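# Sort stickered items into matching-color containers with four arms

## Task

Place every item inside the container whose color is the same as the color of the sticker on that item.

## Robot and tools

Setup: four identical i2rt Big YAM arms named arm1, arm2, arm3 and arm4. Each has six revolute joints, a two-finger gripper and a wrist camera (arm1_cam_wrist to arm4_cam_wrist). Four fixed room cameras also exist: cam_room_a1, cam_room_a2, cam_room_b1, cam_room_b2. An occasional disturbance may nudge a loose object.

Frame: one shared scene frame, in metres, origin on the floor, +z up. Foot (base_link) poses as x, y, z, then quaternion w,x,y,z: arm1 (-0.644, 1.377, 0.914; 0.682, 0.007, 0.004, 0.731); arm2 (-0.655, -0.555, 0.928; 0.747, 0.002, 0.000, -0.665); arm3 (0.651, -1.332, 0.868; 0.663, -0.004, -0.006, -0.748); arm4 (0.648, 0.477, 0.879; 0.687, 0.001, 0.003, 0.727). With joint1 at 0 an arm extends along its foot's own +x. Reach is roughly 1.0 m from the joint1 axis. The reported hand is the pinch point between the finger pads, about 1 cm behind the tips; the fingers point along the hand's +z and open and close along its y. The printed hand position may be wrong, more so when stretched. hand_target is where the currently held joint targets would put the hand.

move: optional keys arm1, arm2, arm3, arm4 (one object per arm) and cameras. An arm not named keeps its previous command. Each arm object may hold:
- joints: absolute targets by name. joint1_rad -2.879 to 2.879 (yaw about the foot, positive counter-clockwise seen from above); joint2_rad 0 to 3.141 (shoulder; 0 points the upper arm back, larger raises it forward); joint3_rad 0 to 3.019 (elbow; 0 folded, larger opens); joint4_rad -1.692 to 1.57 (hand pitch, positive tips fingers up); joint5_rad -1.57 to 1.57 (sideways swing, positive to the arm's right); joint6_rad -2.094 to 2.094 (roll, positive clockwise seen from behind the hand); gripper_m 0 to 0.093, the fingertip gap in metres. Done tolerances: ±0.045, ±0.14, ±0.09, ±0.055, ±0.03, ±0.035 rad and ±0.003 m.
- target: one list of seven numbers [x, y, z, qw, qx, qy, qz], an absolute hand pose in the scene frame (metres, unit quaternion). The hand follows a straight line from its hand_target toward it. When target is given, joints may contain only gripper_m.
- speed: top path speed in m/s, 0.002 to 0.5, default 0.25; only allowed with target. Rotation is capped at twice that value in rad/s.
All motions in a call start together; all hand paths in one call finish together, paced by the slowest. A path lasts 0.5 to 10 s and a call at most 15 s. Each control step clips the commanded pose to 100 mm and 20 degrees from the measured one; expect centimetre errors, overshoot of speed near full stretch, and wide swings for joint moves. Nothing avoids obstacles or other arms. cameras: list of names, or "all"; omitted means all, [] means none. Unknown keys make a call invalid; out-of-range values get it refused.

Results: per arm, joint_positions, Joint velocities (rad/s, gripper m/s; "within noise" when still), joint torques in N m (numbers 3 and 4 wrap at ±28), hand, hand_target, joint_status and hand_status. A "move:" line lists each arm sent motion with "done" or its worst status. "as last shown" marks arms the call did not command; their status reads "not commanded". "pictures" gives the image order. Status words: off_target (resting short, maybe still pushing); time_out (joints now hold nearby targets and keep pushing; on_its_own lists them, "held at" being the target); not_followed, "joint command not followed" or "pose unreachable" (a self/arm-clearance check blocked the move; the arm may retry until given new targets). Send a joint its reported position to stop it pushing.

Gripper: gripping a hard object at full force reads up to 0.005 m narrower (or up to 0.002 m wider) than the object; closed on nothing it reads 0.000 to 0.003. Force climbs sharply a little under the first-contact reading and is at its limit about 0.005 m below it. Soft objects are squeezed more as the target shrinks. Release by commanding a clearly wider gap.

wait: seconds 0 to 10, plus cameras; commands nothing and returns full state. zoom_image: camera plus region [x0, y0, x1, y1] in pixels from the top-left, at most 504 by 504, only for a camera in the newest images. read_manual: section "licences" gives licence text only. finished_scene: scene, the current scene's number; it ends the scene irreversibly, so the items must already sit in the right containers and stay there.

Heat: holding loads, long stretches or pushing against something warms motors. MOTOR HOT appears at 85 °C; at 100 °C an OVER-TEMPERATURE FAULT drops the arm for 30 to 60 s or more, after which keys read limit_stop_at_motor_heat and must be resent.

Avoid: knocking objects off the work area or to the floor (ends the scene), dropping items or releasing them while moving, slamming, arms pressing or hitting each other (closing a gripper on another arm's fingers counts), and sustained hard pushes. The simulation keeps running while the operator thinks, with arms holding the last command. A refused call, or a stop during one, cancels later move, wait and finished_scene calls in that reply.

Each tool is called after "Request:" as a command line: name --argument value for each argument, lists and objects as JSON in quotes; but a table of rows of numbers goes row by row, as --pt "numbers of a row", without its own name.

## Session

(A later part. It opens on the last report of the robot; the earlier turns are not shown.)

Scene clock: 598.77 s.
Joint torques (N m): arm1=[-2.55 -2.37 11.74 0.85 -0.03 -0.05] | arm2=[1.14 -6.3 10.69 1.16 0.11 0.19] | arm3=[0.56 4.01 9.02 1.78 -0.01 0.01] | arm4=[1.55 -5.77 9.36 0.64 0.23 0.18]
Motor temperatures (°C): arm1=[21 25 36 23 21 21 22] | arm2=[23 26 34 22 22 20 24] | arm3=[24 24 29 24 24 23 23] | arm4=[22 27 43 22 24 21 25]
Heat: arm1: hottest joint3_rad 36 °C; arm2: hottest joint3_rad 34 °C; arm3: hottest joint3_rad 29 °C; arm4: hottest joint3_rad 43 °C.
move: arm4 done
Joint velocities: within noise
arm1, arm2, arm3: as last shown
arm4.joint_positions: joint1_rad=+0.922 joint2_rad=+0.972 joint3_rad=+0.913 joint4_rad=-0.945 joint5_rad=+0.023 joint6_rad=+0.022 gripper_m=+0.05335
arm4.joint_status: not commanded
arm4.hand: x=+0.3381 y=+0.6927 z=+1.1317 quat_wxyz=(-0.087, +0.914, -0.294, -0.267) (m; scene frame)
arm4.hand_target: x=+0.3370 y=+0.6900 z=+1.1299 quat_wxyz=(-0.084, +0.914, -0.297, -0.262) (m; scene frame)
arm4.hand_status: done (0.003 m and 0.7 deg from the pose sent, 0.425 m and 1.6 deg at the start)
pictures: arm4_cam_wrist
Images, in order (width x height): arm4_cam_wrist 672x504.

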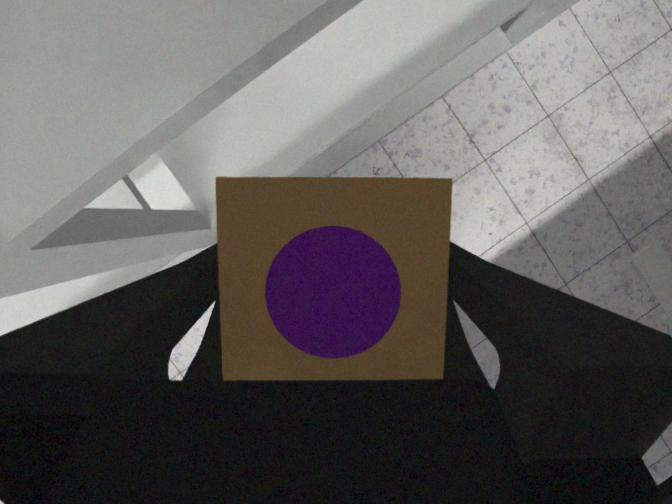

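Request:
move --arm4 '{"joints": {"joint1_rad": -1.108}}' --cameras '[]'

Request:
move --arm4 '{"target": [1.11, 0.742, 0.90, 0.2664, -0.2464, 0.9292, 0.0706], "speed": 0.25}' --cameras '["arm4_cam_wrist", "cam_room_a2"]'

Scene clock: 606.00 s.
Joint torques (N m): arm1=[-2.67 -2.61 11.54 0.87 -0.06 -0.04] | arm2=[1.08 -6.48 10.69 1.16 0.11 0.18] | arm3=[0.38 4.07 9.1 1.8 -0.03 0.01] | arm4=[0.38 -5.83 9.39 0.49 0.07 0.14]
Motor temperatures (°C): arm1=[21 25 36 23 21 21 22] | arm2=[23 26 34 22 22 20 24] | arm3=[24 24 29 24 24 23 23] | arm4=[22 26 41 22 24 21 25]
Heat: arm1: hottest joint3_rad 36 °C; arm2: hottest joint3_rad 34 °C; arm3: hottest joint3_rad 29 °C; arm4: hottest joint3_rad 41 °C.
move: arm4 done
Joint velocities: within noise
arm1.joint_positions: joint1_rad=-2.277 joint2_rad=+0.958 joint3_rad=+0.821 joint4_rad=-0.995 joint5_rad=-0.009 joint6_rad=+0.001 gripper_m=+0.09296
arm1.joint_status: not commanded
arm1.hand: x=-0.3646 y=+1.1737 z=+1.1139 quat_wxyz=(-0.201, -0.305, -0.929, +0.065) (m; scene frame)
arm1.hand_target: x=-0.3670 y=+1.1711 z=+1.1150 quat_wxyz=(-0.197, -0.307, -0.929, +0.065) (m; scene frame)
arm1.hand_status: not commanded
arm2.joint_positions: joint1_rad=+2.166 joint2_rad=+0.988 joint3_rad=+0.811 joint4_rad=-0.947 joint5_rad=+0.000 joint6_rad=-0.010 gripper_m=+0.09292
arm2.joint_status: not commanded
arm2.hand: x=-0.3887 y=-0.3261 z=+1.1242 quat_wxyz=(-0.209, +0.344, -0.912, -0.077) (m; scene frame)
arm2.hand_target: x=-0.3939 y=-0.3291 z=+1.1151 quat_wxyz=(-0.195, +0.342, -0.916, -0.073) (m; scene frame)
arm2.hand_status: not commanded
arm3: as last shown
arm4.joint_positions: joint1_rad=-1.107 joint2_rad=+0.972 joint3_rad=+0.913 joint4_rad=-0.945 joint5_rad=+0.028 joint6_rad=+0.024 gripper_m=+0.05335
arm4.joint_status: all done
arm4.hand: x=+0.9795 y=+0.6613 z=+1.1287 quat_wxyz=(-0.271, +0.232, -0.932, -0.061) (m; scene frame)
arm4.hand_target: x=+0.9789 y=+0.6609 z=+1.1269 quat_wxyz=(-0.265, +0.227, -0.935, -0.062) (m; scene frame)
arm4.hand_status: not commanded
pictures: none
No camera images: "cameras" was empty.

Scene clock: 607.90 s.
Joint torques (N m): arm1=[-2.78 -2.61 11.79 0.88 -0.05 -0.06] | arm2=[1.14 -6.42 10.67 1.14 0.1 0.17] | arm3=[0.44 4.13 9.03 1.81 -0.03 0.01] | arm4=[0.62 -14.92 9.46 1.21 -0.03 -0.07]
Motor temperatures (°C): arm1=[21 25 36 23 21 21 22] | arm2=[23 26 34 22 22 20 23] | arm3=[24 24 29 24 24 23 23] | arm4=[22 26 41 22 24 21 25]
Heat: arm1: hottest joint3_rad 36 °C; arm2: hottest joint3_rad 34 °C; arm3: hottest joint3_rad 29 °C; arm4: hottest joint3_rad 41 °C.
move: arm4 off_target
Joint velocities: within noise
arm1, arm2, arm3: as last shown
arm4.joint_positions: joint1_rad=-1.107 joint2_rad=+1.671 joint3_rad=+0.852 joint4_rad=-0.246 joint5_rad=+0.005 joint6_rad=+0.017 gripper_m=+0.05335
arm4.joint_status: not commanded
arm4.hand: x=+1.0888 y=+0.7281 z=+0.8825 quat_wxyz=(-0.239, +0.241, -0.939, -0.063) (m; scene frame)
arm4.hand_target: x=+1.1088 y=+0.7413 z=+0.9007 quat_wxyz=(-0.266, +0.246, -0.929, -0.070) (m; scene frame)
arm4.hand_status: off_target (0.031 m and 3.5 deg from the pose sent, 0.276 m and 2.0 deg at the start)
pictures: arm4_cam_wrist, cam_room_a2
Images, in order (width x height): arm4_cam_wrist 672x504, cam_room_a2 672x504.

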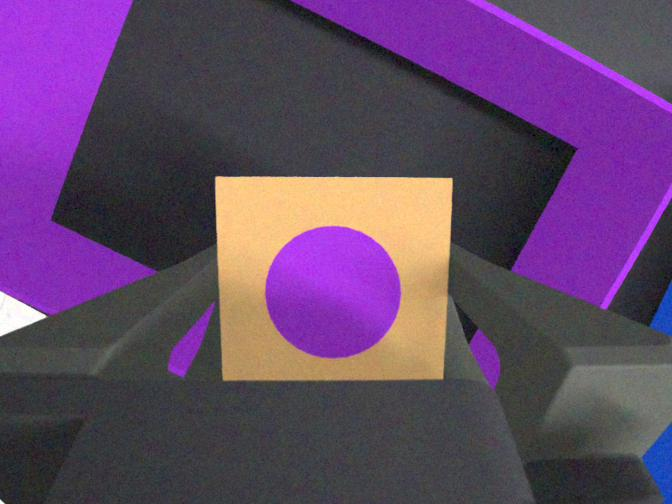

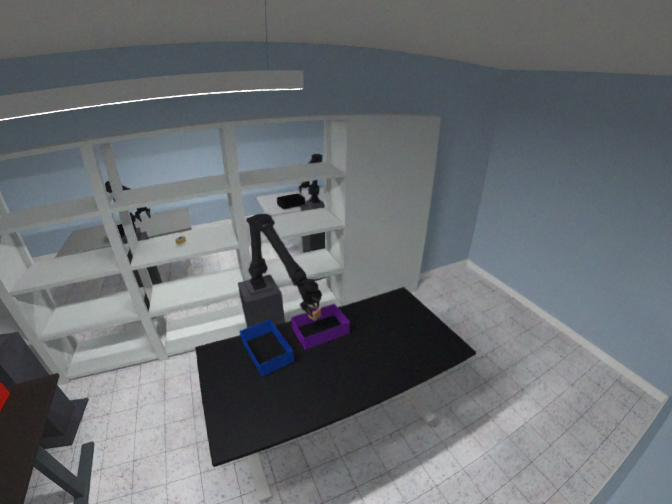

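Request:
move --arm4 '{"target": [1.125, 0.750, 0.80, 0.2664, -0.2464, 0.9292, 0.0706], "speed": 0.15}' --cameras '["arm4_cam_wrist"]'

Request:
move --arm4 '{"target": [1.125, 0.750, 0.77, 0.2664, -0.2464, 0.9292, 0.0706], "speed": 0.05}' --cameras '["arm4_cam_wrist"]'

Scene clock: 618.10 s.
Joint torques (N m): arm1=[-2.49 -2.55 11.64 0.83 -0.04 -0.03] | arm2=[1.03 -6.3 10.69 1.17 0.11 0.18] | arm3=[0.56 4.13 9.05 1.78 -0.02 0.01] | arm4=[0.5 -15.56 7.34 1.35 -0.03 -0.08]
Motor temperatures (°C): arm1=[21 25 36 23 21 21 22] | arm2=[23 26 34 22 22 20 23] | arm3=[24 24 29 24 24 23 23] | arm4=[22 25 39 22 24 21 25]
Heat: arm1: hottest joint3_rad 36 °C; arm2: hottest joint3_rad 34 °C; arm3: hottest joint3_rad 29 °C; arm4: hottest joint3_rad 39 °C.
move: arm4 off_target
Joint velocities: within noise
arm1, arm2, arm3: as last shown
arm4.joint_positions: joint1_rad=-1.107 joint2_rad=+1.923 joint3_rad=+0.873 joint4_rad=+0.005 joint5_rad=+0.004 joint6_rad=+0.016 gripper_m=+0.05335
arm4.joint_status: not commanded
arm4.hand: x=+1.1078 y=+0.7391 z=+0.7947 quat_wxyz=(-0.249, +0.240, -0.936, -0.066) (m; scene frame)
arm4.hand_target: x=+1.1243 y=+0.7496 z=+0.8006 quat_wxyz=(-0.266, +0.246, -0.929, -0.070) (m; scene frame)
arm4.hand_status: off_target (0.021 m and 2.3 deg from the pose sent, 0.093 m and 3.4 deg at the start)
pictures: arm4_cam_wrist
Images, in order (width x height): arm4_cam_wrist 672x504.

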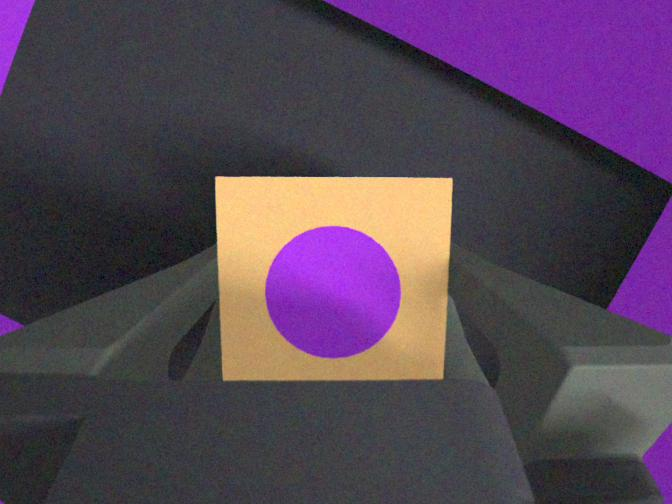

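Scene clock: 619.33 s.
Joint torques (N m): arm1=[-2.55 -2.9 11.45 0.54 -0.04 -0.07] | arm2=[0.97 -6.3 10.71 1.16 0.1 0.18] | arm3=[0.67 4.07 9.06 1.77 -0.01 0.01] | arm4=[0.85 -14.97 6.83 1.4 -0.03 -0.12]
Motor temperatures (°C): arm1=[21 25 36 23 21 21 22] | arm2=[23 26 34 22 22 20 23] | arm3=[24 24 29 24 24 23 23] | arm4=[22 25 39 22 24 21 26]
Heat: arm1: hottest joint3_rad 36 °C; arm2: hottest joint3_rad 34 °C; arm3: hottest joint3_rad 29 °C; arm4: hottest joint3_rad 39 °C.
move: arm4 off_target
Joint velocities: within noise
arm1, arm2, arm3: as last shown
arm4.joint_positions: joint1_rad=-1.107 joint2_rad=+1.994 joint3_rad=+0.879 joint4_rad=+0.079 joint5_rad=+0.004 joint6_rad=+0.016 gripper_m=+0.05335
arm4.joint_status: not commanded
arm4.hand: x=+1.1105 y=+0.7406 z=+0.7696 quat_wxyz=(-0.253, +0.240, -0.935, -0.067) (m; scene frame)
arm4.hand_target: x=+1.1244 y=+0.7497 z=+0.7705 quat_wxyz=(-0.266, +0.246, -0.929, -0.070) (m; scene frame)
arm4.hand_status: off_target (0.017 m and 1.9 deg from the pose sent, 0.032 m and 2.3 deg at the start)
pictures: arm4_cam_wrist
Images, in order (width x height): arm4_cam_wrist 672x504.

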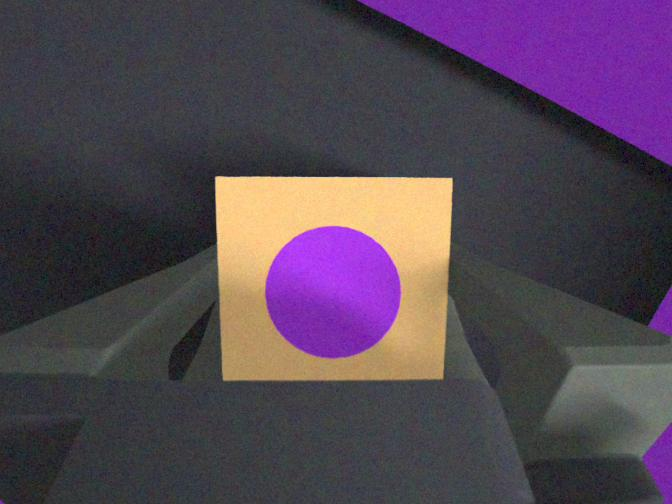

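Request:
move --arm4 '{"target": [1.125, 0.750, 0.755, 0.2664, -0.2464, 0.9292, 0.0706], "speed": 0.05}' --cameras '[]'

Request:
move --arm4 '{"target": [1.125, 0.750, 0.742, 0.2664, -0.2464, 0.9292, 0.0706], "speed": 0.05}' --cameras '["arm4_cam_wrist"]'

Scene clock: 625.77 s.
Joint torques (N m): arm1=[-2.67 -2.43 11.56 0.76 -0.02 -0.07] | arm2=[1.08 -6.36 10.7 1.14 0.1 0.19] | arm3=[0.62 4.13 9.06 1.76 -0.02 0] | arm4=[0.73 -15.44 6.38 1.39 -0.03 -0.08]
Motor temperatures (°C): arm1=[21 25 36 23 21 21 22] | arm2=[23 26 34 22 22 20 23] | arm3=[24 24 29 24 24 23 23] | arm4=[22 25 38 22 24 21 26]
Heat: arm1: hottest joint3_rad 36 °C; arm2: hottest joint3_rad 34 °C; arm3: hottest joint3_rad 29 °C; arm4: hottest joint3_rad 38 °C.
move: arm4 off_target
Joint velocities: within noise
arm1, arm2, arm3: as last shown
arm4.joint_positions: joint1_rad=-1.107 joint2_rad=+2.030 joint3_rad=+0.886 joint4_rad=+0.114 joint5_rad=+0.004 joint6_rad=+0.014 gripper_m=+0.05335
arm4.joint_status: not commanded
arm4.hand: x=+1.1123 y=+0.7417 z=+0.7572 quat_wxyz=(-0.255, +0.241, -0.934, -0.068) (m; scene frame)
arm4.hand_target: x=+1.1246 y=+0.7498 z=+0.7554 quat_wxyz=(-0.266, +0.246, -0.929, -0.071) (m; scene frame)
arm4.hand_status: off_target (0.015 m and 1.5 deg from the pose sent, 0.023 m and 1.9 deg at the start)
pictures: none
No camera images: "cameras" was empty.

Scene clock: 626.73 s.
Joint torques (N m): arm1=[-2.9 -3.08 11.71 0.72 -0.02 0] | arm2=[1.03 -6.3 10.67 1.16 0.11 0.18] | arm3=[0.67 4.07 9.06 1.76 -0.02 0.02] | arm4=[1.2 -13.68 5.83 1.28 -0.02 -0.05]
Motor temperatures (°C): arm1=[21 25 36 23 21 21 22] | arm2=[23 26 34 22 22 20 23] | arm3=[24 24 29 24 24 23 23] | arm4=[22 25 38 22 24 21 26]
Heat: arm1: hottest joint3_rad 36 °C; arm2: hottest joint3_rad 34 °C; arm3: hottest joint3_rad 29 °C; arm4: hottest joint3_rad 38 °C.
move: arm4 off_target
Joint velocities: within noise
arm1, arm2, arm3: as last shown
arm4.joint_positions: joint1_rad=-1.107 joint2_rad=+2.045 joint3_rad=+0.898 joint4_rad=+0.149 joint5_rad=+0.004 joint6_rad=+0.013 gripper_m=+0.05335
arm4.joint_status: not commanded
arm4.hand: x=+1.1211 y=+0.7467 z=+0.7572 quat_wxyz=(-0.270, +0.240, -0.930, -0.071) (m; scene frame)
arm4.hand_target: x=+1.1243 y=+0.7496 z=+0.7424 quat_wxyz=(-0.266, +0.246, -0.929, -0.071) (m; scene frame)
arm4.hand_status: off_target (0.016 m and 0.8 deg from the pose sent, 0.021 m and 1.6 deg at the start)
pictures: arm4_cam_wrist
Images, in order (width x height): arm4_cam_wrist 672x504.

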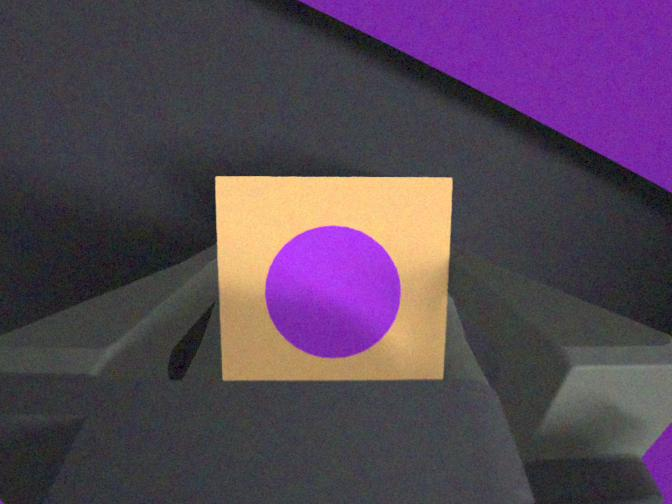

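Request:
move --arm4 '{"joints": {"gripper_m": 0.093}}' --cameras '["arm4_cam_wrist"]'

Request:
move --arm4 '{"target": [1.10, 0.735, 0.93, 0.2664, -0.2464, 0.9292, 0.0706], "speed": 0.2}' --cameras '["arm4_cam_wrist"]'

Scene clock: 631.23 s.
Joint torques (N m): arm1=[-2.67 -2.26 11.66 0.73 -0.07 -0.02] | arm2=[1.08 -6.36 10.71 1.16 0.11 0.17] | arm3=[0.5 4.13 9.06 1.76 -0.02 0.01] | arm4=[0.73 -15.44 5.67 1.37 -0.04 -0.07]
Motor temperatures (°C): arm1=[21 25 36 23 21 21 22] | arm2=[23 26 34 22 22 20 23] | arm3=[24 24 29 24 24 23 23] | arm4=[22 25 37 22 24 21 26]
Heat: arm1: hottest joint3_rad 36 °C; arm2: hottest joint3_rad 34 °C; arm3: hottest joint3_rad 29 °C; arm4: hottest joint3_rad 37 °C.
move: arm4 done
Joint velocities: within noise
arm1, arm2: as last shown
arm3.joint_positions: joint1_rad=-1.440 joint2_rad=+0.522 joint3_rad=+1.377 joint4_rad=-0.605 joint5_rad=+0.001 joint6_rad=-0.007 gripper_m=+0.09402
arm3.joint_status: not commanded
arm3.hand: x=+0.4333 y=-1.3233 z=+1.5944 quat_wxyz=(-0.005, -0.614, +0.000, +0.789) (m; scene frame)
arm3.hand_target: x=+0.4373 y=-1.3210 z=+1.6053 quat_wxyz=(-0.004, -0.606, +0.006, +0.796) (m; scene frame)
arm3.hand_status: not commanded
arm4.joint_positions: joint1_rad=-1.107 joint2_rad=+2.063 joint3_rad=+0.898 joint4_rad=+0.149 joint5_rad=+0.004 joint6_rad=+0.013 gripper_m=+0.09291
arm4.joint_status: all done
arm4.hand: x=+1.1172 y=+0.7445 z=+0.7479 quat_wxyz=(-0.262, +0.241, -0.932, -0.069) (m; scene frame)
arm4.hand_target: x=+1.1242 y=+0.7496 z=+0.7423 quat_wxyz=(-0.266, +0.246, -0.929, -0.071) (m; scene frame)
arm4.hand_status: not commanded
pictures: arm4_cam_wrist
Images, in order (width x height): arm4_cam_wrist 672x504.

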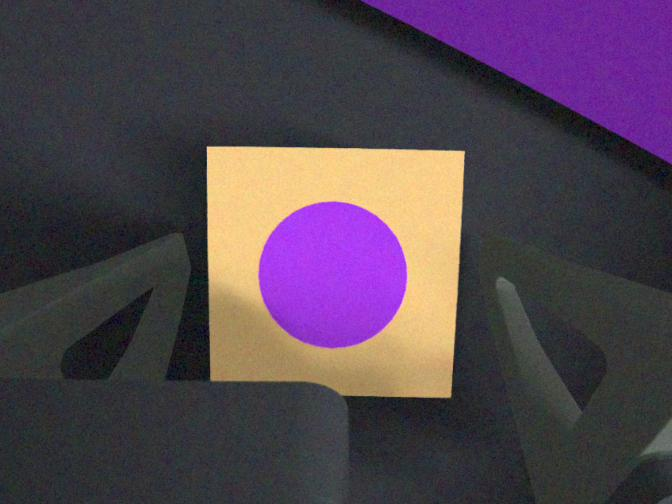

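Scene clock: 632.83 s.
Joint torques (N m): arm1=[-2.84 -2.37 11.7 0.73 -0.02 -0.03] | arm2=[1.08 -6.36 10.69 1.11 0.11 0.18] | arm3=[0.44 4.01 9.06 1.78 -0.03 0.02] | arm4=[0.91 -13.98 7.83 0.55 -0.05 -0.08]
Motor temperatures (°C): arm1=[21 25 36 23 21 21 22] | arm2=[23 26 34 22 22 20 23] | arm3=[24 24 29 24 24 23 23] | arm4=[22 25 37 22 24 21 26]
Heat: arm1: hottest joint3_rad 36 °C; arm2: hottest joint3_rad 34 °C; arm3: hottest joint3_rad 29 °C; arm4: hottest joint3_rad 37 °C.
move: arm4 done
Joint velocities: within noise
arm1, arm2, arm3: as last shown
arm4.joint_positions: joint1_rad=-1.107 joint2_rad=+1.586 joint3_rad=+0.878 joint4_rad=-0.294 joint5_rad=+0.003 joint6_rad=+0.013 gripper_m=+0.09291
arm4.joint_status: not commanded
arm4.hand: x=+1.0984 y=+0.7340 z=+0.9288 quat_wxyz=(-0.269, +0.240, -0.930, -0.071) (m; scene frame)
arm4.hand_target: x=+1.1000 y=+0.7350 z=+0.9299 quat_wxyz=(-0.266, +0.246, -0.929, -0.071) (m; scene frame)
arm4.hand_status: done (0.002 m and 0.8 deg from the pose sent, 0.183 m and 0.9 deg at the start)
pictures: arm4_cam_wrist
Images, in order (width x height): arm4_cam_wrist 672x504.

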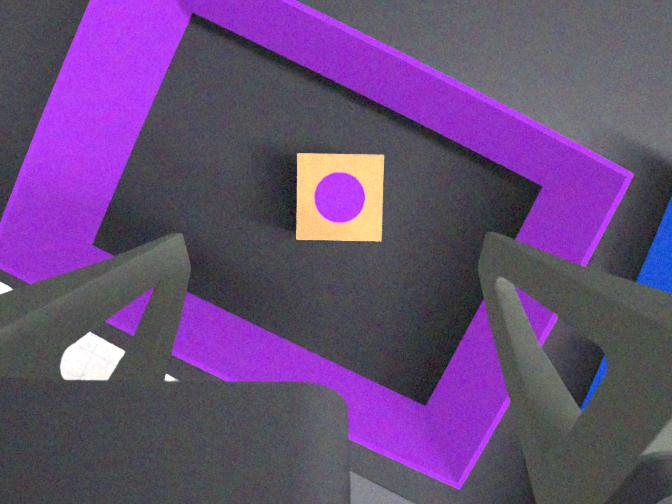

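Request:
move --arm4 '{"joints": {"joint1_rad": 2.143, "joint2_rad": 0.6, "joint3_rad": 1.0, "joint4_rad": -0.95, "joint5_rad": 0, "joint6_rad": 0}}' --cameras '["arm4_cam_wrist"]'

Request:
move --arm4 '{"joints": {"joint2_rad": 0.859, "joint3_rad": 0.796, "joint4_rad": -0.98}}' --cameras '["arm4_cam_wrist", "cam_room_a2"]'

Scene clock: 648.83 s.
Joint torques (N m): arm1=[-2.9 -2.55 11.63 0.83 -0.02 -0.03] | arm2=[0.97 -6.42 10.69 1.14 0.11 0.18] | arm3=[0.56 4.07 9.05 1.78 -0.02 0.02] | arm4=[1.44 -0.97 11.6 0.92 0.18 -0.06]
Motor temperatures (°C): arm1=[21 25 36 23 21 21 22] | arm2=[23 25 34 22 22 20 23] | arm3=[24 24 29 24 24 23 23] | arm4=[22 24 36 22 24 21 25]
Heat: arm1: hottest joint3_rad 36 °C; arm2: hottest joint3_rad 34 °C; arm3: hottest joint3_rad 29 °C; arm4: hottest joint3_rad 36 °C.
move: arm4 done
Joint velocities: within noise
arm1.joint_positions: joint1_rad=-2.277 joint2_rad=+0.958 joint3_rad=+0.821 joint4_rad=-0.995 joint5_rad=-0.009 joint6_rad=+0.001 gripper_m=+0.09296
arm1.joint_status: not commanded
arm1.hand: x=-0.3646 y=+1.1737 z=+1.1139 quat_wxyz=(-0.201, -0.305, -0.929, +0.065) (m; scene frame)
arm1.hand_target: x=-0.3670 y=+1.1711 z=+1.1150 quat_wxyz=(-0.197, -0.307, -0.929, +0.065) (m; scene frame)
arm1.hand_status: not commanded
arm2.joint_positions: joint1_rad=+2.166 joint2_rad=+0.988 joint3_rad=+0.811 joint4_rad=-0.947 joint5_rad=+0.000 joint6_rad=-0.010 gripper_m=+0.09292
arm2.joint_status: not commanded
arm2.hand: x=-0.3887 y=-0.3261 z=+1.1242 quat_wxyz=(-0.209, +0.344, -0.912, -0.077) (m; scene frame)
arm2.hand_target: x=-0.3939 y=-0.3291 z=+1.1151 quat_wxyz=(-0.195, +0.342, -0.916, -0.073) (m; scene frame)
arm2.hand_status: not commanded
arm3: as last shown
arm4.joint_positions: joint1_rad=+2.140 joint2_rad=+0.604 joint3_rad=+0.967 joint4_rad=-0.938 joint5_rad=-0.003 joint6_rad=+0.011 gripper_m=+0.09297
arm4.joint_status: all done
arm4.hand: x=+0.3967 y=+0.2959 z=+1.2842 quat_wxyz=(+0.151, +0.836, +0.266, -0.455) (m; scene frame)
arm4.hand_target: x=+0.3996 y=+0.2974 z=+1.3015 quat_wxyz=(+0.152, +0.828, +0.269, -0.467) (m; scene frame)
arm4.hand_status: not commanded
pictures: arm4_cam_wrist
Images, in order (width x height): arm4_cam_wrist 672x504.

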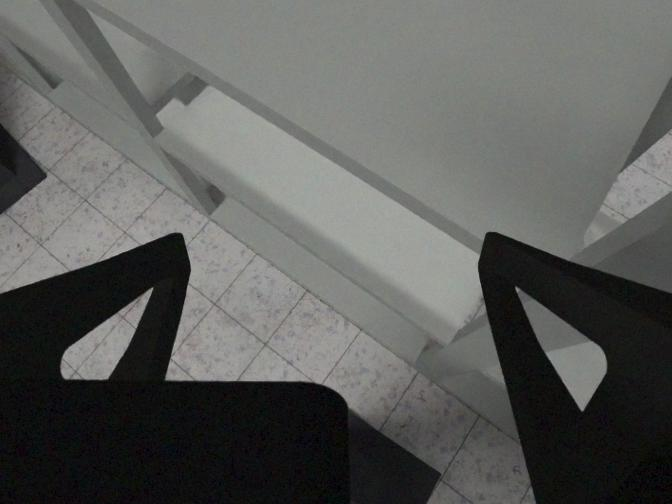

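Scene clock: 650.00 s.
Joint torques (N m): arm1=[-2.43 -2.55 11.63 0.79 -0.05 -0.05] | arm2=[1.08 -6.3 10.7 1.16 0.1 0.18] | arm3=[0.44 4.25 9.09 1.77 -0.02 0.01] | arm4=[1.08 -4.78 10.71 0.55 0.18 -0.04]
Motor temperatures (°C): arm1=[21 25 36 23 21 21 22] | arm2=[23 25 34 22 22 20 23] | arm3=[24 24 29 24 24 23 23] | arm4=[22 24 36 22 24 21 25]
Heat: arm1: hottest joint3_rad 36 °C; arm2: hottest joint3_rad 34 °C; arm3: hottest joint3_rad 29 °C; arm4: hottest joint3_rad 36 °C.
move: arm4 done
Joint velocities: within noise
arm1, arm2, arm3: as last shown
arm4.joint_positions: joint1_rad=+2.140 joint2_rad=+0.867 joint3_rad=+0.775 joint4_rad=-0.974 joint5_rad=-0.003 joint6_rad=+0.011 gripper_m=+0.09297
arm4.joint_status: all done
arm4.hand: x=+0.3831 y=+0.2860 z=+1.0942 quat_wxyz=(+0.081, +0.922, +0.293, -0.240) (m; scene frame)
arm4.hand_target: x=+0.3810 y=+0.2839 z=+1.1063 quat_wxyz=(+0.081, +0.917, +0.298, -0.251) (m; scene frame)
arm4.hand_status: not commanded
pictures: arm4_cam_wrist, cam_room_a2
Images, in order (width x height): arm4_cam_wrist 672x504, cam_room_a2 672x504.

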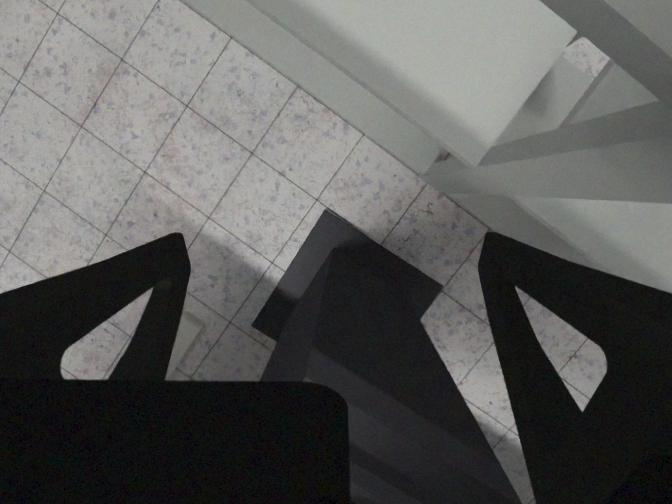

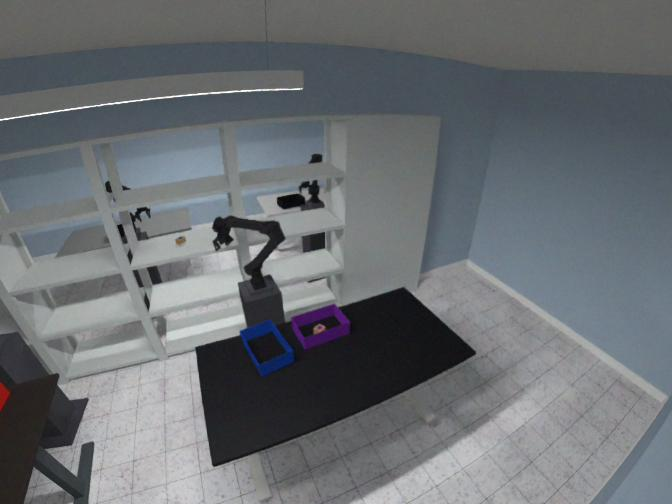

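Request:
move --arm4 '{"target": [0.004, 0.010, 1.13, -0.0852, -0.9142, -0.2971, 0.2621], "speed": 0.2}' --cameras '["arm4_cam_wrist"]'

Scene clock: 657.33 s.
Joint torques (N m): arm1=[-2.26 -2.78 11.58 0.77 -0.01 -0.07] | arm2=[1.2 -6.3 10.69 1.11 0.1 0.18] | arm3=[0.62 4.01 9.06 1.8 -0.02 0.01] | arm4=[1.08 -23.53 13.03 0.51 0.16 -0.07]
Motor temperatures (°C): arm1=[21 25 36 23 21 21 22] | arm2=[23 25 34 22 22 20 23] | arm3=[24 24 29 24 24 23 23] | arm4=[22 24 38 22 24 21 25]
Heat: arm1: hottest joint3_rad 36 °C; arm2: hottest joint3_rad 34 °C; arm3: hottest joint3_rad 29 °C; arm4: hottest joint3_rad 38 °C.
move: arm4 off_target
Joint velocities: within noise
arm1, arm2, arm3: as last shown
arm4.joint_positions: joint1_rad=+2.140 joint2_rad=+2.126 joint3_rad=+2.224 joint4_rad=-1.127 joint5_rad=-0.003 joint6_rad=+0.011 gripper_m=+0.09297
arm4.joint_status: not commanded
arm4.hand: x=+0.0118 y=+0.0181 z=+1.1272 quat_wxyz=(+0.086, +0.918, +0.292, -0.256) (m; scene frame)
arm4.hand_target: x=+0.0046 y=+0.0104 z=+1.1299 quat_wxyz=(+0.086, +0.914, +0.297, -0.263) (m; scene frame)
arm4.hand_status: off_target (0.012 m and 1.0 deg from the pose sent, 0.470 m and 2.8 deg at the start)
pictures: arm4_cam_wrist
Images, in order (width x height): arm4_cam_wrist 672x504.

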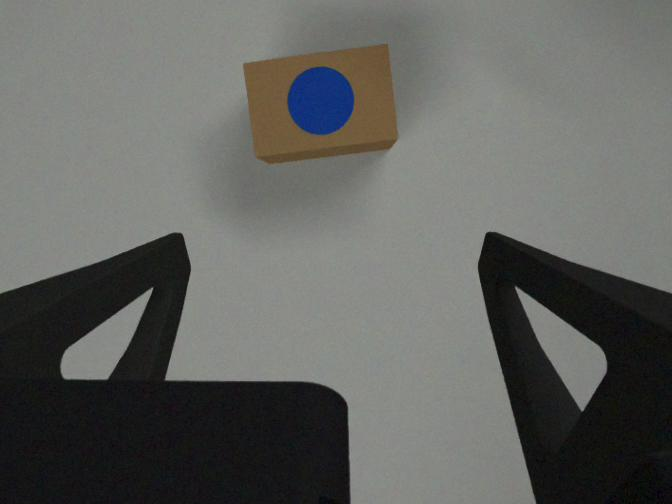

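Request:
move --arm4 '{"target": [-0.009, 0.000, 1.118, -0.1032, -0.8913, -0.3601, 0.2555], "speed": 0.12}' --cameras '[]'

Request:
move --arm4 '{"target": [-0.034, -0.023, 1.062, -0.1032, -0.8913, -0.3601, 0.2555], "speed": 0.12}' --cameras '["arm4_cam_wrist"]'

Scene clock: 667.80 s.
Joint torques (N m): arm1=[-2.73 -2.55 11.66 0.79 -0.04 -0.02] | arm2=[1.03 -6.48 10.7 1.14 0.11 0.19] | arm3=[0.62 4.13 9.07 1.76 -0.02 0] | arm4=[0.21 -23.36 13.18 0.42 -0.13 -0.09]
Motor temperatures (°C): arm1=[21 25 36 23 21 21 22] | arm2=[23 25 34 22 22 20 23] | arm3=[24 24 29 24 24 23 23] | arm4=[22 26 39 22 24 21 25]
Heat: arm1: hottest joint3_rad 36 °C; arm2: hottest joint3_rad 34 °C; arm3: hottest joint3_rad 29 °C; arm4: hottest joint3_rad 39 °C.
move: arm4 off_target
Joint velocities: within noise
arm1, arm2, arm3: as last shown
arm4.joint_positions: joint1_rad=+2.135 joint2_rad=+2.189 joint3_rad=+2.310 joint4_rad=-1.151 joint5_rad=-0.079 joint6_rad=-0.119 gripper_m=+0.09297
arm4.joint_status: not commanded
arm4.hand: x=+0.0039 y=+0.0012 z=+1.1195 quat_wxyz=(+0.104, +0.893, +0.357, -0.252) (m; scene frame)
arm4.hand_target: x=-0.0083 y=+0.0005 z=+1.1177 quat_wxyz=(+0.103, +0.891, +0.360, -0.256) (m; scene frame)
arm4.hand_status: off_target (0.013 m and 0.6 deg from the pose sent, 0.029 m and 8.6 deg at the start)
pictures: none
No camera images: "cameras" was empty.

Scene clock: 669.30 s.
Joint torques (N m): arm1=[-2.96 -2.55 11.55 0.75 -0.08 -0.07] | arm2=[1.14 -6.36 10.7 1.13 0.1 0.18] | arm3=[0.5 3.96 9.03 1.78 -0.03 0.01] | arm4=[0.85 -26.05 13.09 0.88 0.01 -0.03]
Motor temperatures (°C): arm1=[21 25 36 23 21 21 22] | arm2=[23 25 34 22 22 20 23] | arm3=[24 24 29 24 24 23 23] | arm4=[22 26 40 22 24 21 25]
Heat: arm1: hottest joint3_rad 36 °C; arm2: hottest joint3_rad 34 °C; arm3: hottest joint3_rad 29 °C; arm4: hottest joint3_rad 40 °C.
move: arm4 off_target
Joint velocities: within noise
arm1, arm2, arm3: as last shown
arm4.joint_positions: joint1_rad=+2.135 joint2_rad=+2.329 joint3_rad=+2.398 joint4_rad=-1.123 joint5_rad=-0.079 joint6_rad=-0.119 gripper_m=+0.09297
arm4.joint_status: not commanded
arm4.hand: x=-0.0221 y=-0.0174 z=+1.0558 quat_wxyz=(+0.101, +0.897, +0.358, -0.241) (m; scene frame)
arm4.hand_target: x=-0.0332 y=-0.0224 z=+1.0619 quat_wxyz=(+0.103, +0.891, +0.360, -0.256) (m; scene frame)
arm4.hand_status: off_target (0.015 m and 1.8 deg from the pose sent, 0.073 m and 0.6 deg at the start)
pictures: arm4_cam_wrist
Images, in order (width x height): arm4_cam_wrist 672x504.

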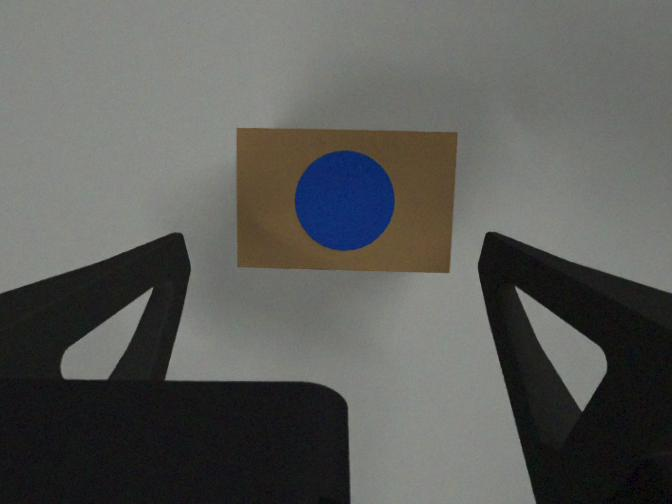

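Request:
move --arm4 '{"target": [-0.049, -0.033, 1.035, -0.1032, -0.8913, -0.3601, 0.2555], "speed": 0.1}' --cameras '["arm4_cam_wrist"]'

Request:
move --arm4 '{"joints": {"gripper_m": 0.055}}' --cameras '["arm4_cam_wrist"]'

Scene clock: 674.27 s.
Joint torques (N m): arm1=[-2.61 -2.55 11.58 0.65 -0.03 -0.04] | arm2=[1.03 -6.36 10.69 1.13 0.11 0.18] | arm3=[0.67 4.13 9.02 1.76 -0.02 0.03] | arm4=[0.5 -26.4 13.12 0.79 -0.01 -0.06]
Motor temperatures (°C): arm1=[21 24 36 23 21 21 22] | arm2=[23 25 34 22 22 20 23] | arm3=[24 24 29 24 24 23 23] | arm4=[22 26 40 22 24 21 25]
Heat: arm1: hottest joint3_rad 36 °C; arm2: hottest joint3_rad 34 °C; arm3: hottest joint3_rad 29 °C; arm4: hottest joint3_rad 40 °C.
move: arm4 off_target
Joint velocities: within noise
arm1, arm2, arm3: as last shown
arm4.joint_positions: joint1_rad=+2.135 joint2_rad=+2.407 joint3_rad=+2.487 joint4_rad=-1.120 joint5_rad=-0.079 joint6_rad=-0.119 gripper_m=+0.09297
arm4.joint_status: not commanded
arm4.hand: x=-0.0381 y=-0.0287 z=+1.0372 quat_wxyz=(+0.103, +0.895, +0.358, -0.247) (m; scene frame)
arm4.hand_target: x=-0.0483 y=-0.0325 z=+1.0351 quat_wxyz=(+0.103, +0.891, +0.360, -0.257) (m; scene frame)
arm4.hand_status: off_target (0.012 m and 1.1 deg from the pose sent, 0.037 m and 1.8 deg at the start)
pictures: arm4_cam_wrist
Images, in order (width x height): arm4_cam_wrist 672x504.

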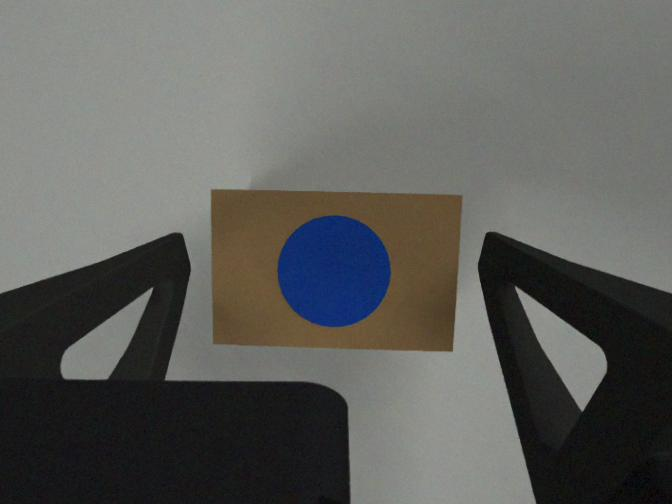

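Scene clock: 674.83 s.
Joint torques (N m): arm1=[-2.61 -3.02 11.56 0.91 -0.03 -0.03] | arm2=[1.08 -6.3 10.67 1.17 0.1 0.19] | arm3=[0.62 4.07 9.07 1.76 -0.02 0.01] | arm4=[0.44 -26.46 13.12 0.83 -0.01 -0.05]
Motor temperatures (°C): arm1=[21 24 36 23 21 21 22] | arm2=[23 25 34 22 22 20 23] | arm3=[24 24 29 24 24 23 23] | arm4=[22 26 40 22 24 21 25]
Heat: arm1: hottest joint3_rad 36 °C; arm2: hottest joint3_rad 34 °C; arm3: hottest joint3_rad 29 °C; arm4: hottest joint3_rad 40 °C.
move: arm4 off_target
Joint velocities: within noise
arm1, arm2: as last shown
arm3.joint_positions: joint1_rad=-1.440 joint2_rad=+0.522 joint3_rad=+1.377 joint4_rad=-0.605 joint5_rad=+0.001 joint6_rad=-0.007 gripper_m=+0.09402
arm3.joint_status: not commanded
arm3.hand: x=+0.4333 y=-1.3233 z=+1.5944 quat_wxyz=(-0.005, -0.614, +0.000, +0.789) (m; scene frame)
arm3.hand_target: x=+0.4373 y=-1.3210 z=+1.6053 quat_wxyz=(-0.004, -0.606, +0.006, +0.796) (m; scene frame)
arm3.hand_status: not commanded
arm4.joint_positions: joint1_rad=+2.135 joint2_rad=+2.407 joint3_rad=+2.487 joint4_rad=-1.120 joint5_rad=-0.079 joint6_rad=-0.119 gripper_m=+0.06911
arm4.joint_status: gripper_m off_target (ended at +0.06914, target +0.05500)
arm4.hand: x=-0.0381 y=-0.0287 z=+1.0372 quat_wxyz=(+0.103, +0.895, +0.358, -0.247) (m; scene frame)
arm4.hand_target: x=-0.0483 y=-0.0325 z=+1.0351 quat_wxyz=(+0.103, +0.891, +0.360, -0.257) (m; scene frame)
arm4.hand_status: not commanded
pictures: arm4_cam_wrist
Images, in order (width x height): arm4_cam_wrist 672x504.

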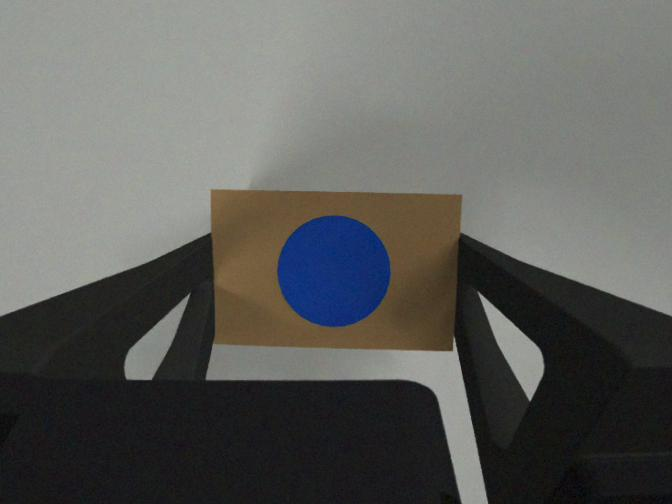

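Request:
move --arm4 '{"target": [-0.035, -0.025, 1.125, -0.1032, -0.8913, -0.3601, 0.2555], "speed": 0.15}' --cameras '["arm4_cam_wrist"]'

Request:
move --arm4 '{"target": [0.39, 0.287, 1.13, -0.0852, -0.9142, -0.2971, 0.2621], "speed": 0.25}' --cameras '["arm4_cam_wrist"]'

Request:
move --arm4 '{"joints": {"joint2_rad": 0.6, "joint3_rad": 1.0, "joint4_rad": -1.3, "joint5_rad": 0, "joint6_rad": 0}}' --cameras '["arm4_cam_wrist"]'

Scene clock: 683.33 s.
Joint torques (N m): arm1=[-2.73 -2.9 11.55 0.76 -0.06 -0.03] | arm2=[1.08 -6.3 10.7 1.14 0.11 0.17] | arm3=[0.56 4.13 9.07 1.78 -0.02 0.01] | arm4=[0.91 -26.23 12.78 0.53 0.04 -0.05]
Motor temperatures (°C): arm1=[21 24 36 23 21 21 22] | arm2=[23 25 34 22 22 20 23] | arm3=[24 24 29 24 24 23 23] | arm4=[22 28 42 22 24 21 25]
Heat: arm1: hottest joint3_rad 36 °C; arm2: hottest joint3_rad 34 °C; arm3: hottest joint3_rad 29 °C; arm4: hottest joint3_rad 42 °C.
move: arm4 done
Joint velocities: within noise
arm1, arm2, arm3: as last shown
arm4.joint_positions: joint1_rad=+2.135 joint2_rad=+2.471 joint3_rad=+2.847 joint4_rad=-1.404 joint5_rad=-0.079 joint6_rad=-0.119 gripper_m=+0.06911
arm4.joint_status: not commanded
arm4.hand: x=-0.0292 y=-0.0224 z=+1.1269 quat_wxyz=(+0.104, +0.893, +0.357, -0.253) (m; scene frame)
arm4.hand_target: x=-0.0343 y=-0.0245 z=+1.1249 quat_wxyz=(+0.104, +0.890, +0.359, -0.259) (m; scene frame)
arm4.hand_status: done (0.007 m and 0.5 deg from the pose sent, 0.088 m and 1.1 deg at the start)
pictures: arm4_cam_wrist
Images, in order (width x height): arm4_cam_wrist 672x504.

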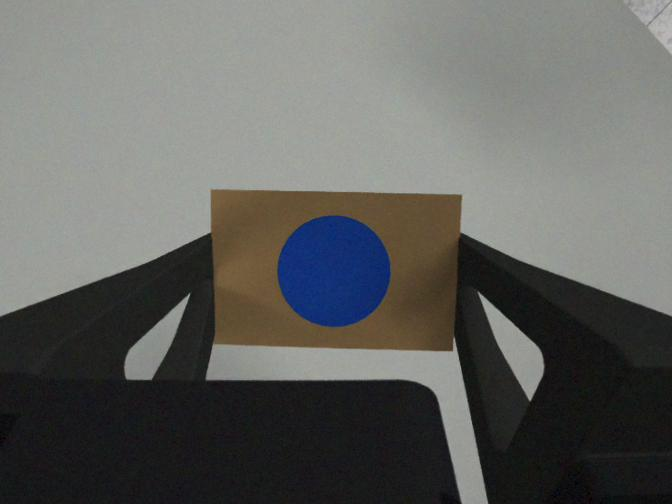

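Scene clock: 686.07 s.
Joint torques (N m): arm1=[-2.55 -2.84 11.6 0.95 -0.05 -0.09] | arm2=[1.14 -6.3 10.67 1.1 0.11 0.18] | arm3=[0.44 4.07 9.07 1.8 -0.02 0.01] | arm4=[1.32 -3.43 9.31 0.49 0.18 0.17]
Motor temperatures (°C): arm1=[21 24 36 23 21 21 22] | arm2=[23 25 34 22 22 20 23] | arm3=[24 24 29 24 24 23 23] | arm4=[22 27 42 22 24 21 25]
Heat: arm1: hottest joint3_rad 36 °C; arm2: hottest joint3_rad 34 °C; arm3: hottest joint3_rad 29 °C; arm4: hottest joint3_rad 42 °C.
move: arm4 done
Joint velocities: within noise
arm1.joint_positions: joint1_rad=-2.277 joint2_rad=+0.958 joint3_rad=+0.821 joint4_rad=-0.995 joint5_rad=-0.009 joint6_rad=+0.001 gripper_m=+0.09296
arm1.joint_status: not commanded
arm1.hand: x=-0.3646 y=+1.1737 z=+1.1139 quat_wxyz=(-0.201, -0.305, -0.929, +0.065) (m; scene frame)
arm1.hand_target: x=-0.3670 y=+1.1711 z=+1.1150 quat_wxyz=(-0.197, -0.307, -0.929, +0.065) (m; scene frame)
arm1.hand_status: not commanded
arm2.joint_positions: joint1_rad=+2.166 joint2_rad=+0.988 joint3_rad=+0.811 joint4_rad=-0.947 joint5_rad=+0.000 joint6_rad=-0.010 gripper_m=+0.09292
arm2.joint_status: not commanded
arm2.hand: x=-0.3887 y=-0.3261 z=+1.1242 quat_wxyz=(-0.209, +0.344, -0.912, -0.077) (m; scene frame)
arm2.hand_target: x=-0.3939 y=-0.3291 z=+1.1151 quat_wxyz=(-0.195, +0.342, -0.916, -0.073) (m; scene frame)
arm2.hand_status: not commanded
arm3: as last shown
arm4.joint_positions: joint1_rad=+2.145 joint2_rad=+0.806 joint3_rad=+0.829 joint4_rad=-1.024 joint5_rad=+0.003 joint6_rad=-0.004 gripper_m=+0.06911
arm4.joint_status: not commanded
arm4.hand: x=+0.3876 y=+0.2884 z=+1.1335 quat_wxyz=(+0.086, +0.911, +0.299, -0.271) (m; scene frame)
arm4.hand_target: x=+0.3900 y=+0.2871 z=+1.1300 quat_wxyz=(+0.085, +0.914, +0.297, -0.262) (m; scene frame)
arm4.hand_status: done (0.004 m and 1.1 deg from the pose sent, 0.521 m and 7.7 deg at the start)
pictures: arm4_cam_wrist
Images, in order (width x height): arm4_cam_wrist 672x504.

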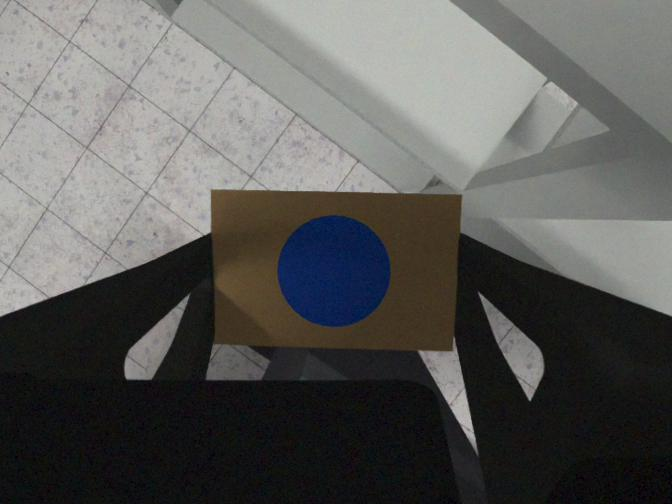

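Scene clock: 687.23 s.
Joint torques (N m): arm1=[-2.78 -2.14 11.54 0.72 -0.06 -0.03] | arm2=[1.08 -6.36 10.71 1.18 0.11 0.17] | arm3=[0.38 4.01 9.11 1.77 -0.01 0.01] | arm4=[1.26 0.67 10.44 0.64 0 0.12]
Motor temperatures (°C): arm1=[21 24 36 23 21 21 22] | arm2=[23 25 34 22 22 20 23] | arm3=[24 24 29 24 24 23 23] | arm4=[22 27 42 22 24 21 25]
Heat: arm1: hottest joint3_rad 36 °C; arm2: hottest joint3_rad 34 °C; arm3: hottest joint3_rad 29 °C; arm4: hottest joint3_rad 42 °C.
move: arm4 done
Joint velocities: within noise
arm1, arm2, arm3: as last shown
arm4.joint_positions: joint1_rad=+2.146 joint2_rad=+0.594 joint3_rad=+0.976 joint4_rad=-1.290 joint5_rad=+0.003 joint6_rad=-0.004 gripper_m=+0.06911
arm4.joint_status: all done
arm4.hand: x=+0.4457 y=+0.3307 z=+1.2280 quat_wxyz=(+0.100, +0.897, +0.295, -0.313) (m; scene frame)
arm4.hand_target: x=+0.4471 y=+0.3282 z=+1.2372 quat_wxyz=(+0.104, +0.895, +0.297, -0.315) (m; scene frame)
arm4.hand_status: not commanded
pictures: arm4_cam_wrist
Images, in order (width x height): arm4_cam_wrist 672x504.

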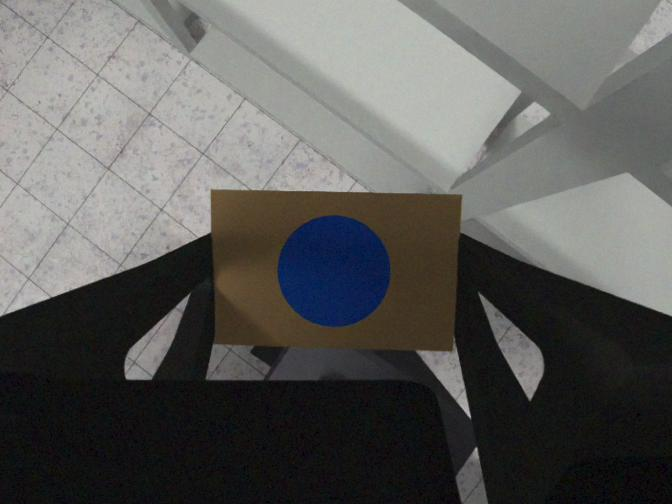

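Request:
move --arm4 '{"joints": {"joint1_rad": -1.798}}' --cameras '[]'

Request:
move --arm4 '{"target": [1.14, 0.392, 0.89, 0.2746, 0.0821, 0.9578, -0.0235], "speed": 0.25}' --cameras '["arm4_cam_wrist"]'

Scene clock: 694.07 s.
Joint torques (N m): arm1=[-2.78 -2.96 11.62 0.75 -0.05 -0.08] | arm2=[1.03 -6.36 10.7 1.13 0.1 0.18] | arm3=[0.38 4.13 9.03 1.78 -0.01 0.01] | arm4=[0.38 0.03 10.62 0.61 -0.02 0.11]
Motor temperatures (°C): arm1=[21 24 36 23 21 21 22] | arm2=[23 25 34 22 22 20 23] | arm3=[24 24 29 24 24 23 23] | arm4=[22 26 42 22 24 21 26]
Heat: arm1: hottest joint3_rad 36 °C; arm2: hottest joint3_rad 34 °C; arm3: hottest joint3_rad 29 °C; arm4: hottest joint3_rad 42 °C.
move: arm4 done
Joint velocities: within noise
arm1, arm2, arm3: as last shown
arm4.joint_positions: joint1_rad=-1.795 joint2_rad=+0.598 joint3_rad=+0.976 joint4_rad=-1.290 joint5_rad=+0.003 joint6_rad=-0.004 gripper_m=+0.06907
arm4.joint_status: all done
arm4.hand: x=+0.8985 y=+0.4355 z=+1.2246 quat_wxyz=(-0.320, -0.077, -0.944, +0.031) (m; scene frame)
arm4.hand_target: x=+0.8980 y=+0.4351 z=+1.2347 quat_wxyz=(-0.326, -0.080, -0.942, +0.030) (m; scene frame)
arm4.hand_status: not commanded
pictures: none
No camera images: "cameras" was empty.

Scene clock: 696.47 s.
Joint torques (N m): arm1=[-2.43 -2.43 11.69 0.68 -0.08 -0.04] | arm2=[1.14 -6.36 10.67 1.16 0.11 0.18] | arm3=[0.5 3.96 9.06 1.76 -0.02 0.01] | arm4=[0.38 -12.86 9.11 1.33 -0.06 0.09]
Motor temperatures (°C): arm1=[21 24 36 23 21 21 22] | arm2=[23 25 34 22 22 20 23] | arm3=[24 24 29 24 24 23 23] | arm4=[22 26 41 22 24 21 26]
Heat: arm1: hottest joint3_rad 36 °C; arm2: hottest joint3_rad 34 °C; arm3: hottest joint3_rad 29 °C; arm4: hottest joint3_rad 41 °C.
move: arm4 off_target
Joint velocities: within noise
arm1, arm2, arm3: as last shown
arm4.joint_positions: joint1_rad=-1.795 joint2_rad=+1.622 joint3_rad=+0.751 joint4_rad=-0.190 joint5_rad=-0.001 joint6_rad=-0.004 gripper_m=+0.06907
arm4.joint_status: not commanded
arm4.hand: x=+1.1164 y=+0.3980 z=+0.8757 quat_wxyz=(-0.249, -0.078, -0.965, +0.023) (m; scene frame)
arm4.hand_target: x=+1.1388 y=+0.3920 z=+0.8907 quat_wxyz=(-0.274, -0.082, -0.958, +0.024) (m; scene frame)
arm4.hand_status: off_target (0.028 m and 3.1 deg from the pose sent, 0.415 m and 5.6 deg at the start)
pictures: arm4_cam_wrist
Images, in order (width x height): arm4_cam_wrist 672x504.

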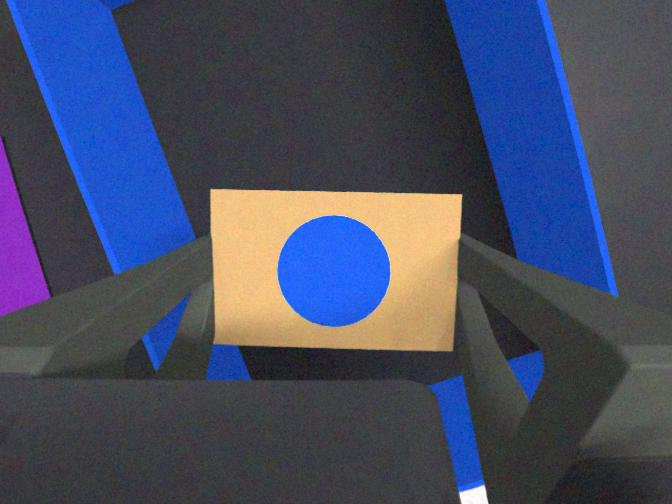

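Request:
move --arm4 '{"target": [1.152, 0.387, 0.785, 0.2746, 0.0821, 0.9578, -0.0235], "speed": 0.15}' --cameras '["arm4_cam_wrist"]'

Request:
move --arm4 '{"target": [1.150, 0.387, 0.758, 0.2746, 0.0821, 0.9578, -0.0235], "speed": 0.06}' --cameras '[]'

Request:
move --arm4 '{"target": [1.148, 0.387, 0.747, 0.2746, 0.0821, 0.9578, -0.0235], "speed": 0.06}' --cameras '["arm4_cam_wrist"]'

Scene clock: 706.00 s.
Joint torques (N m): arm1=[-2.78 -2.61 11.59 0.76 -0.02 -0.04] | arm2=[1.08 -6.3 10.71 1.18 0.1 0.17] | arm3=[0.44 4.01 9.06 1.73 -0.01 0.01] | arm4=[-0.09 -14.45 6.41 1.47 -0.02 0.03]
Motor temperatures (°C): arm1=[21 24 36 23 21 21 22] | arm2=[23 25 34 22 22 20 23] | arm3=[24 24 29 24 24 23 23] | arm4=[22 26 40 22 24 21 26]
Heat: arm1: hottest joint3_rad 36 °C; arm2: hottest joint3_rad 34 °C; arm3: hottest joint3_rad 29 °C; arm4: hottest joint3_rad 40 °C.
move: arm4 off_target
Joint velocities: within noise
arm1, arm2, arm3: as last shown
arm4.joint_positions: joint1_rad=-1.796 joint2_rad=+1.914 joint3_rad=+0.767 joint4_rad=+0.103 joint5_rad=-0.004 joint6_rad=-0.004 gripper_m=+0.06907
arm4.joint_status: not commanded
arm4.hand: x=+1.1346 y=+0.3942 z=+0.7806 quat_wxyz=(-0.258, -0.078, -0.963, +0.022) (m; scene frame)
arm4.hand_target: x=+1.1513 y=+0.3871 z=+0.7855 quat_wxyz=(-0.274, -0.082, -0.958, +0.024) (m; scene frame)
arm4.hand_status: off_target (0.019 m and 2.1 deg from the pose sent, 0.098 m and 3.0 deg at the start)
pictures: arm4_cam_wrist
Images, in order (width x height): arm4_cam_wrist 672x504.

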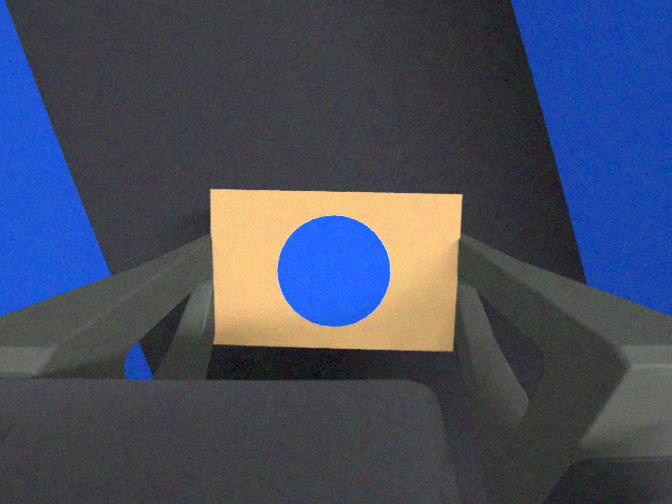

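Scene clock: 706.97 s.
Joint torques (N m): arm1=[-2.49 -2.2 11.62 0.61 -0.08 -0.03] | arm2=[1.08 -6.36 10.71 1.14 0.1 0.18] | arm3=[0.5 4.01 9.03 1.77 -0.02 0.02] | arm4=[-0.09 -13.45 5.59 1.42 0.01 0.02]
Motor temperatures (°C): arm1=[21 24 36 23 21 21 22] | arm2=[23 25 34 22 22 20 23] | arm3=[24 24 29 24 24 23 23] | arm4=[22 26 40 22 24 21 26]
Heat: arm1: hottest joint3_rad 36 °C; arm2: hottest joint3_rad 34 °C; arm3: hottest joint3_rad 29 °C; arm4: hottest joint3_rad 40 °C.
move: arm4 off_target
Joint velocities: within noise
arm1, arm2, arm3: as last shown
arm4.joint_positions: joint1_rad=-1.798 joint2_rad=+1.976 joint3_rad=+0.773 joint4_rad=+0.180 joint5_rad=-0.006 joint6_rad=-0.004 gripper_m=+0.06907
arm4.joint_status: not commanded
arm4.hand: x=+1.1389 y=+0.3925 z=+0.7625 quat_wxyz=(-0.267, -0.079, -0.960, +0.023) (m; scene frame)
arm4.hand_target: x=+1.1495 y=+0.3869 z=+0.7583 quat_wxyz=(-0.275, -0.082, -0.958, +0.024) (m; scene frame)
arm4.hand_status: off_target (0.013 m and 0.9 deg from the pose sent, 0.028 m and 2.1 deg at the start)
pictures: none
No camera images: "cameras" was empty.

Scene clock: 707.93 s.
Joint torques (N m): arm1=[-2.78 -2.49 11.59 0.72 -0.04 -0.08] | arm2=[0.97 -6.42 10.69 1.16 0.11 0.18] | arm3=[0.5 4.07 9.11 1.8 -0.02 0.02] | arm4=[0.03 -12.1 5.18 1.16 0.08 0.04]
Motor temperatures (°C): arm1=[21 24 36 23 21 21 22] | arm2=[23 25 34 22 22 20 23] | arm3=[24 24 29 24 24 23 23] | arm4=[22 26 40 22 24 21 26]
Heat: arm1: hottest joint3_rad 36 °C; arm2: hottest joint3_rad 34 °C; arm3: hottest joint3_rad 29 °C; arm4: hottest joint3_rad 40 °C.
move: arm4 off_target
Joint velocities: within noise
arm1, arm2: as last shown
arm3.joint_positions: joint1_rad=-1.440 joint2_rad=+0.522 joint3_rad=+1.377 joint4_rad=-0.605 joint5_rad=+0.001 joint6_rad=-0.007 gripper_m=+0.09402
arm3.joint_status: not commanded
arm3.hand: x=+0.4333 y=-1.3233 z=+1.5944 quat_wxyz=(-0.005, -0.614, +0.000, +0.789) (m; scene frame)
arm3.hand_target: x=+0.4373 y=-1.3210 z=+1.6053 quat_wxyz=(-0.004, -0.606, +0.006, +0.796) (m; scene frame)
arm3.hand_status: not commanded
arm4.joint_positions: joint1_rad=-1.798 joint2_rad=+1.988 joint3_rad=+0.777 joint4_rad=+0.217 joint5_rad=-0.008 joint6_rad=-0.004 gripper_m=+0.06907
arm4.joint_status: not commanded
arm4.hand: x=+1.1458 y=+0.3917 z=+0.7625 quat_wxyz=(-0.281, -0.078, -0.956, +0.023) (m; scene frame)
arm4.hand_target: x=+1.1471 y=+0.3872 z=+0.7474 quat_wxyz=(-0.274, -0.082, -0.958, +0.023) (m; scene frame)
arm4.hand_status: off_target (0.016 m and 0.9 deg from the pose sent, 0.019 m and 0.9 deg at the start)
pictures: arm4_cam_wrist
Images, in order (width x height): arm4_cam_wrist 672x504.

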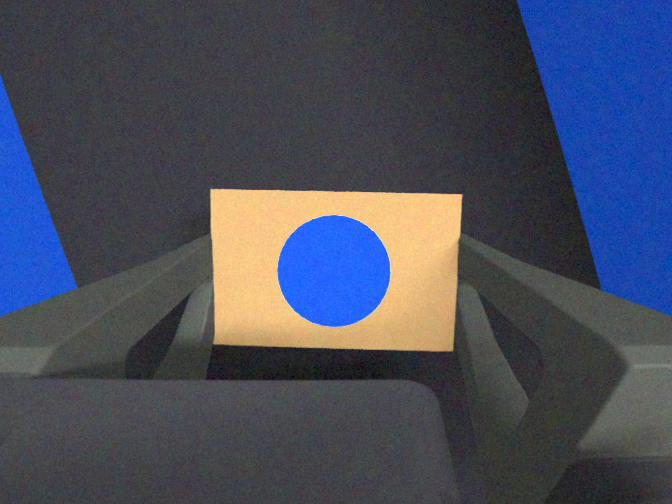

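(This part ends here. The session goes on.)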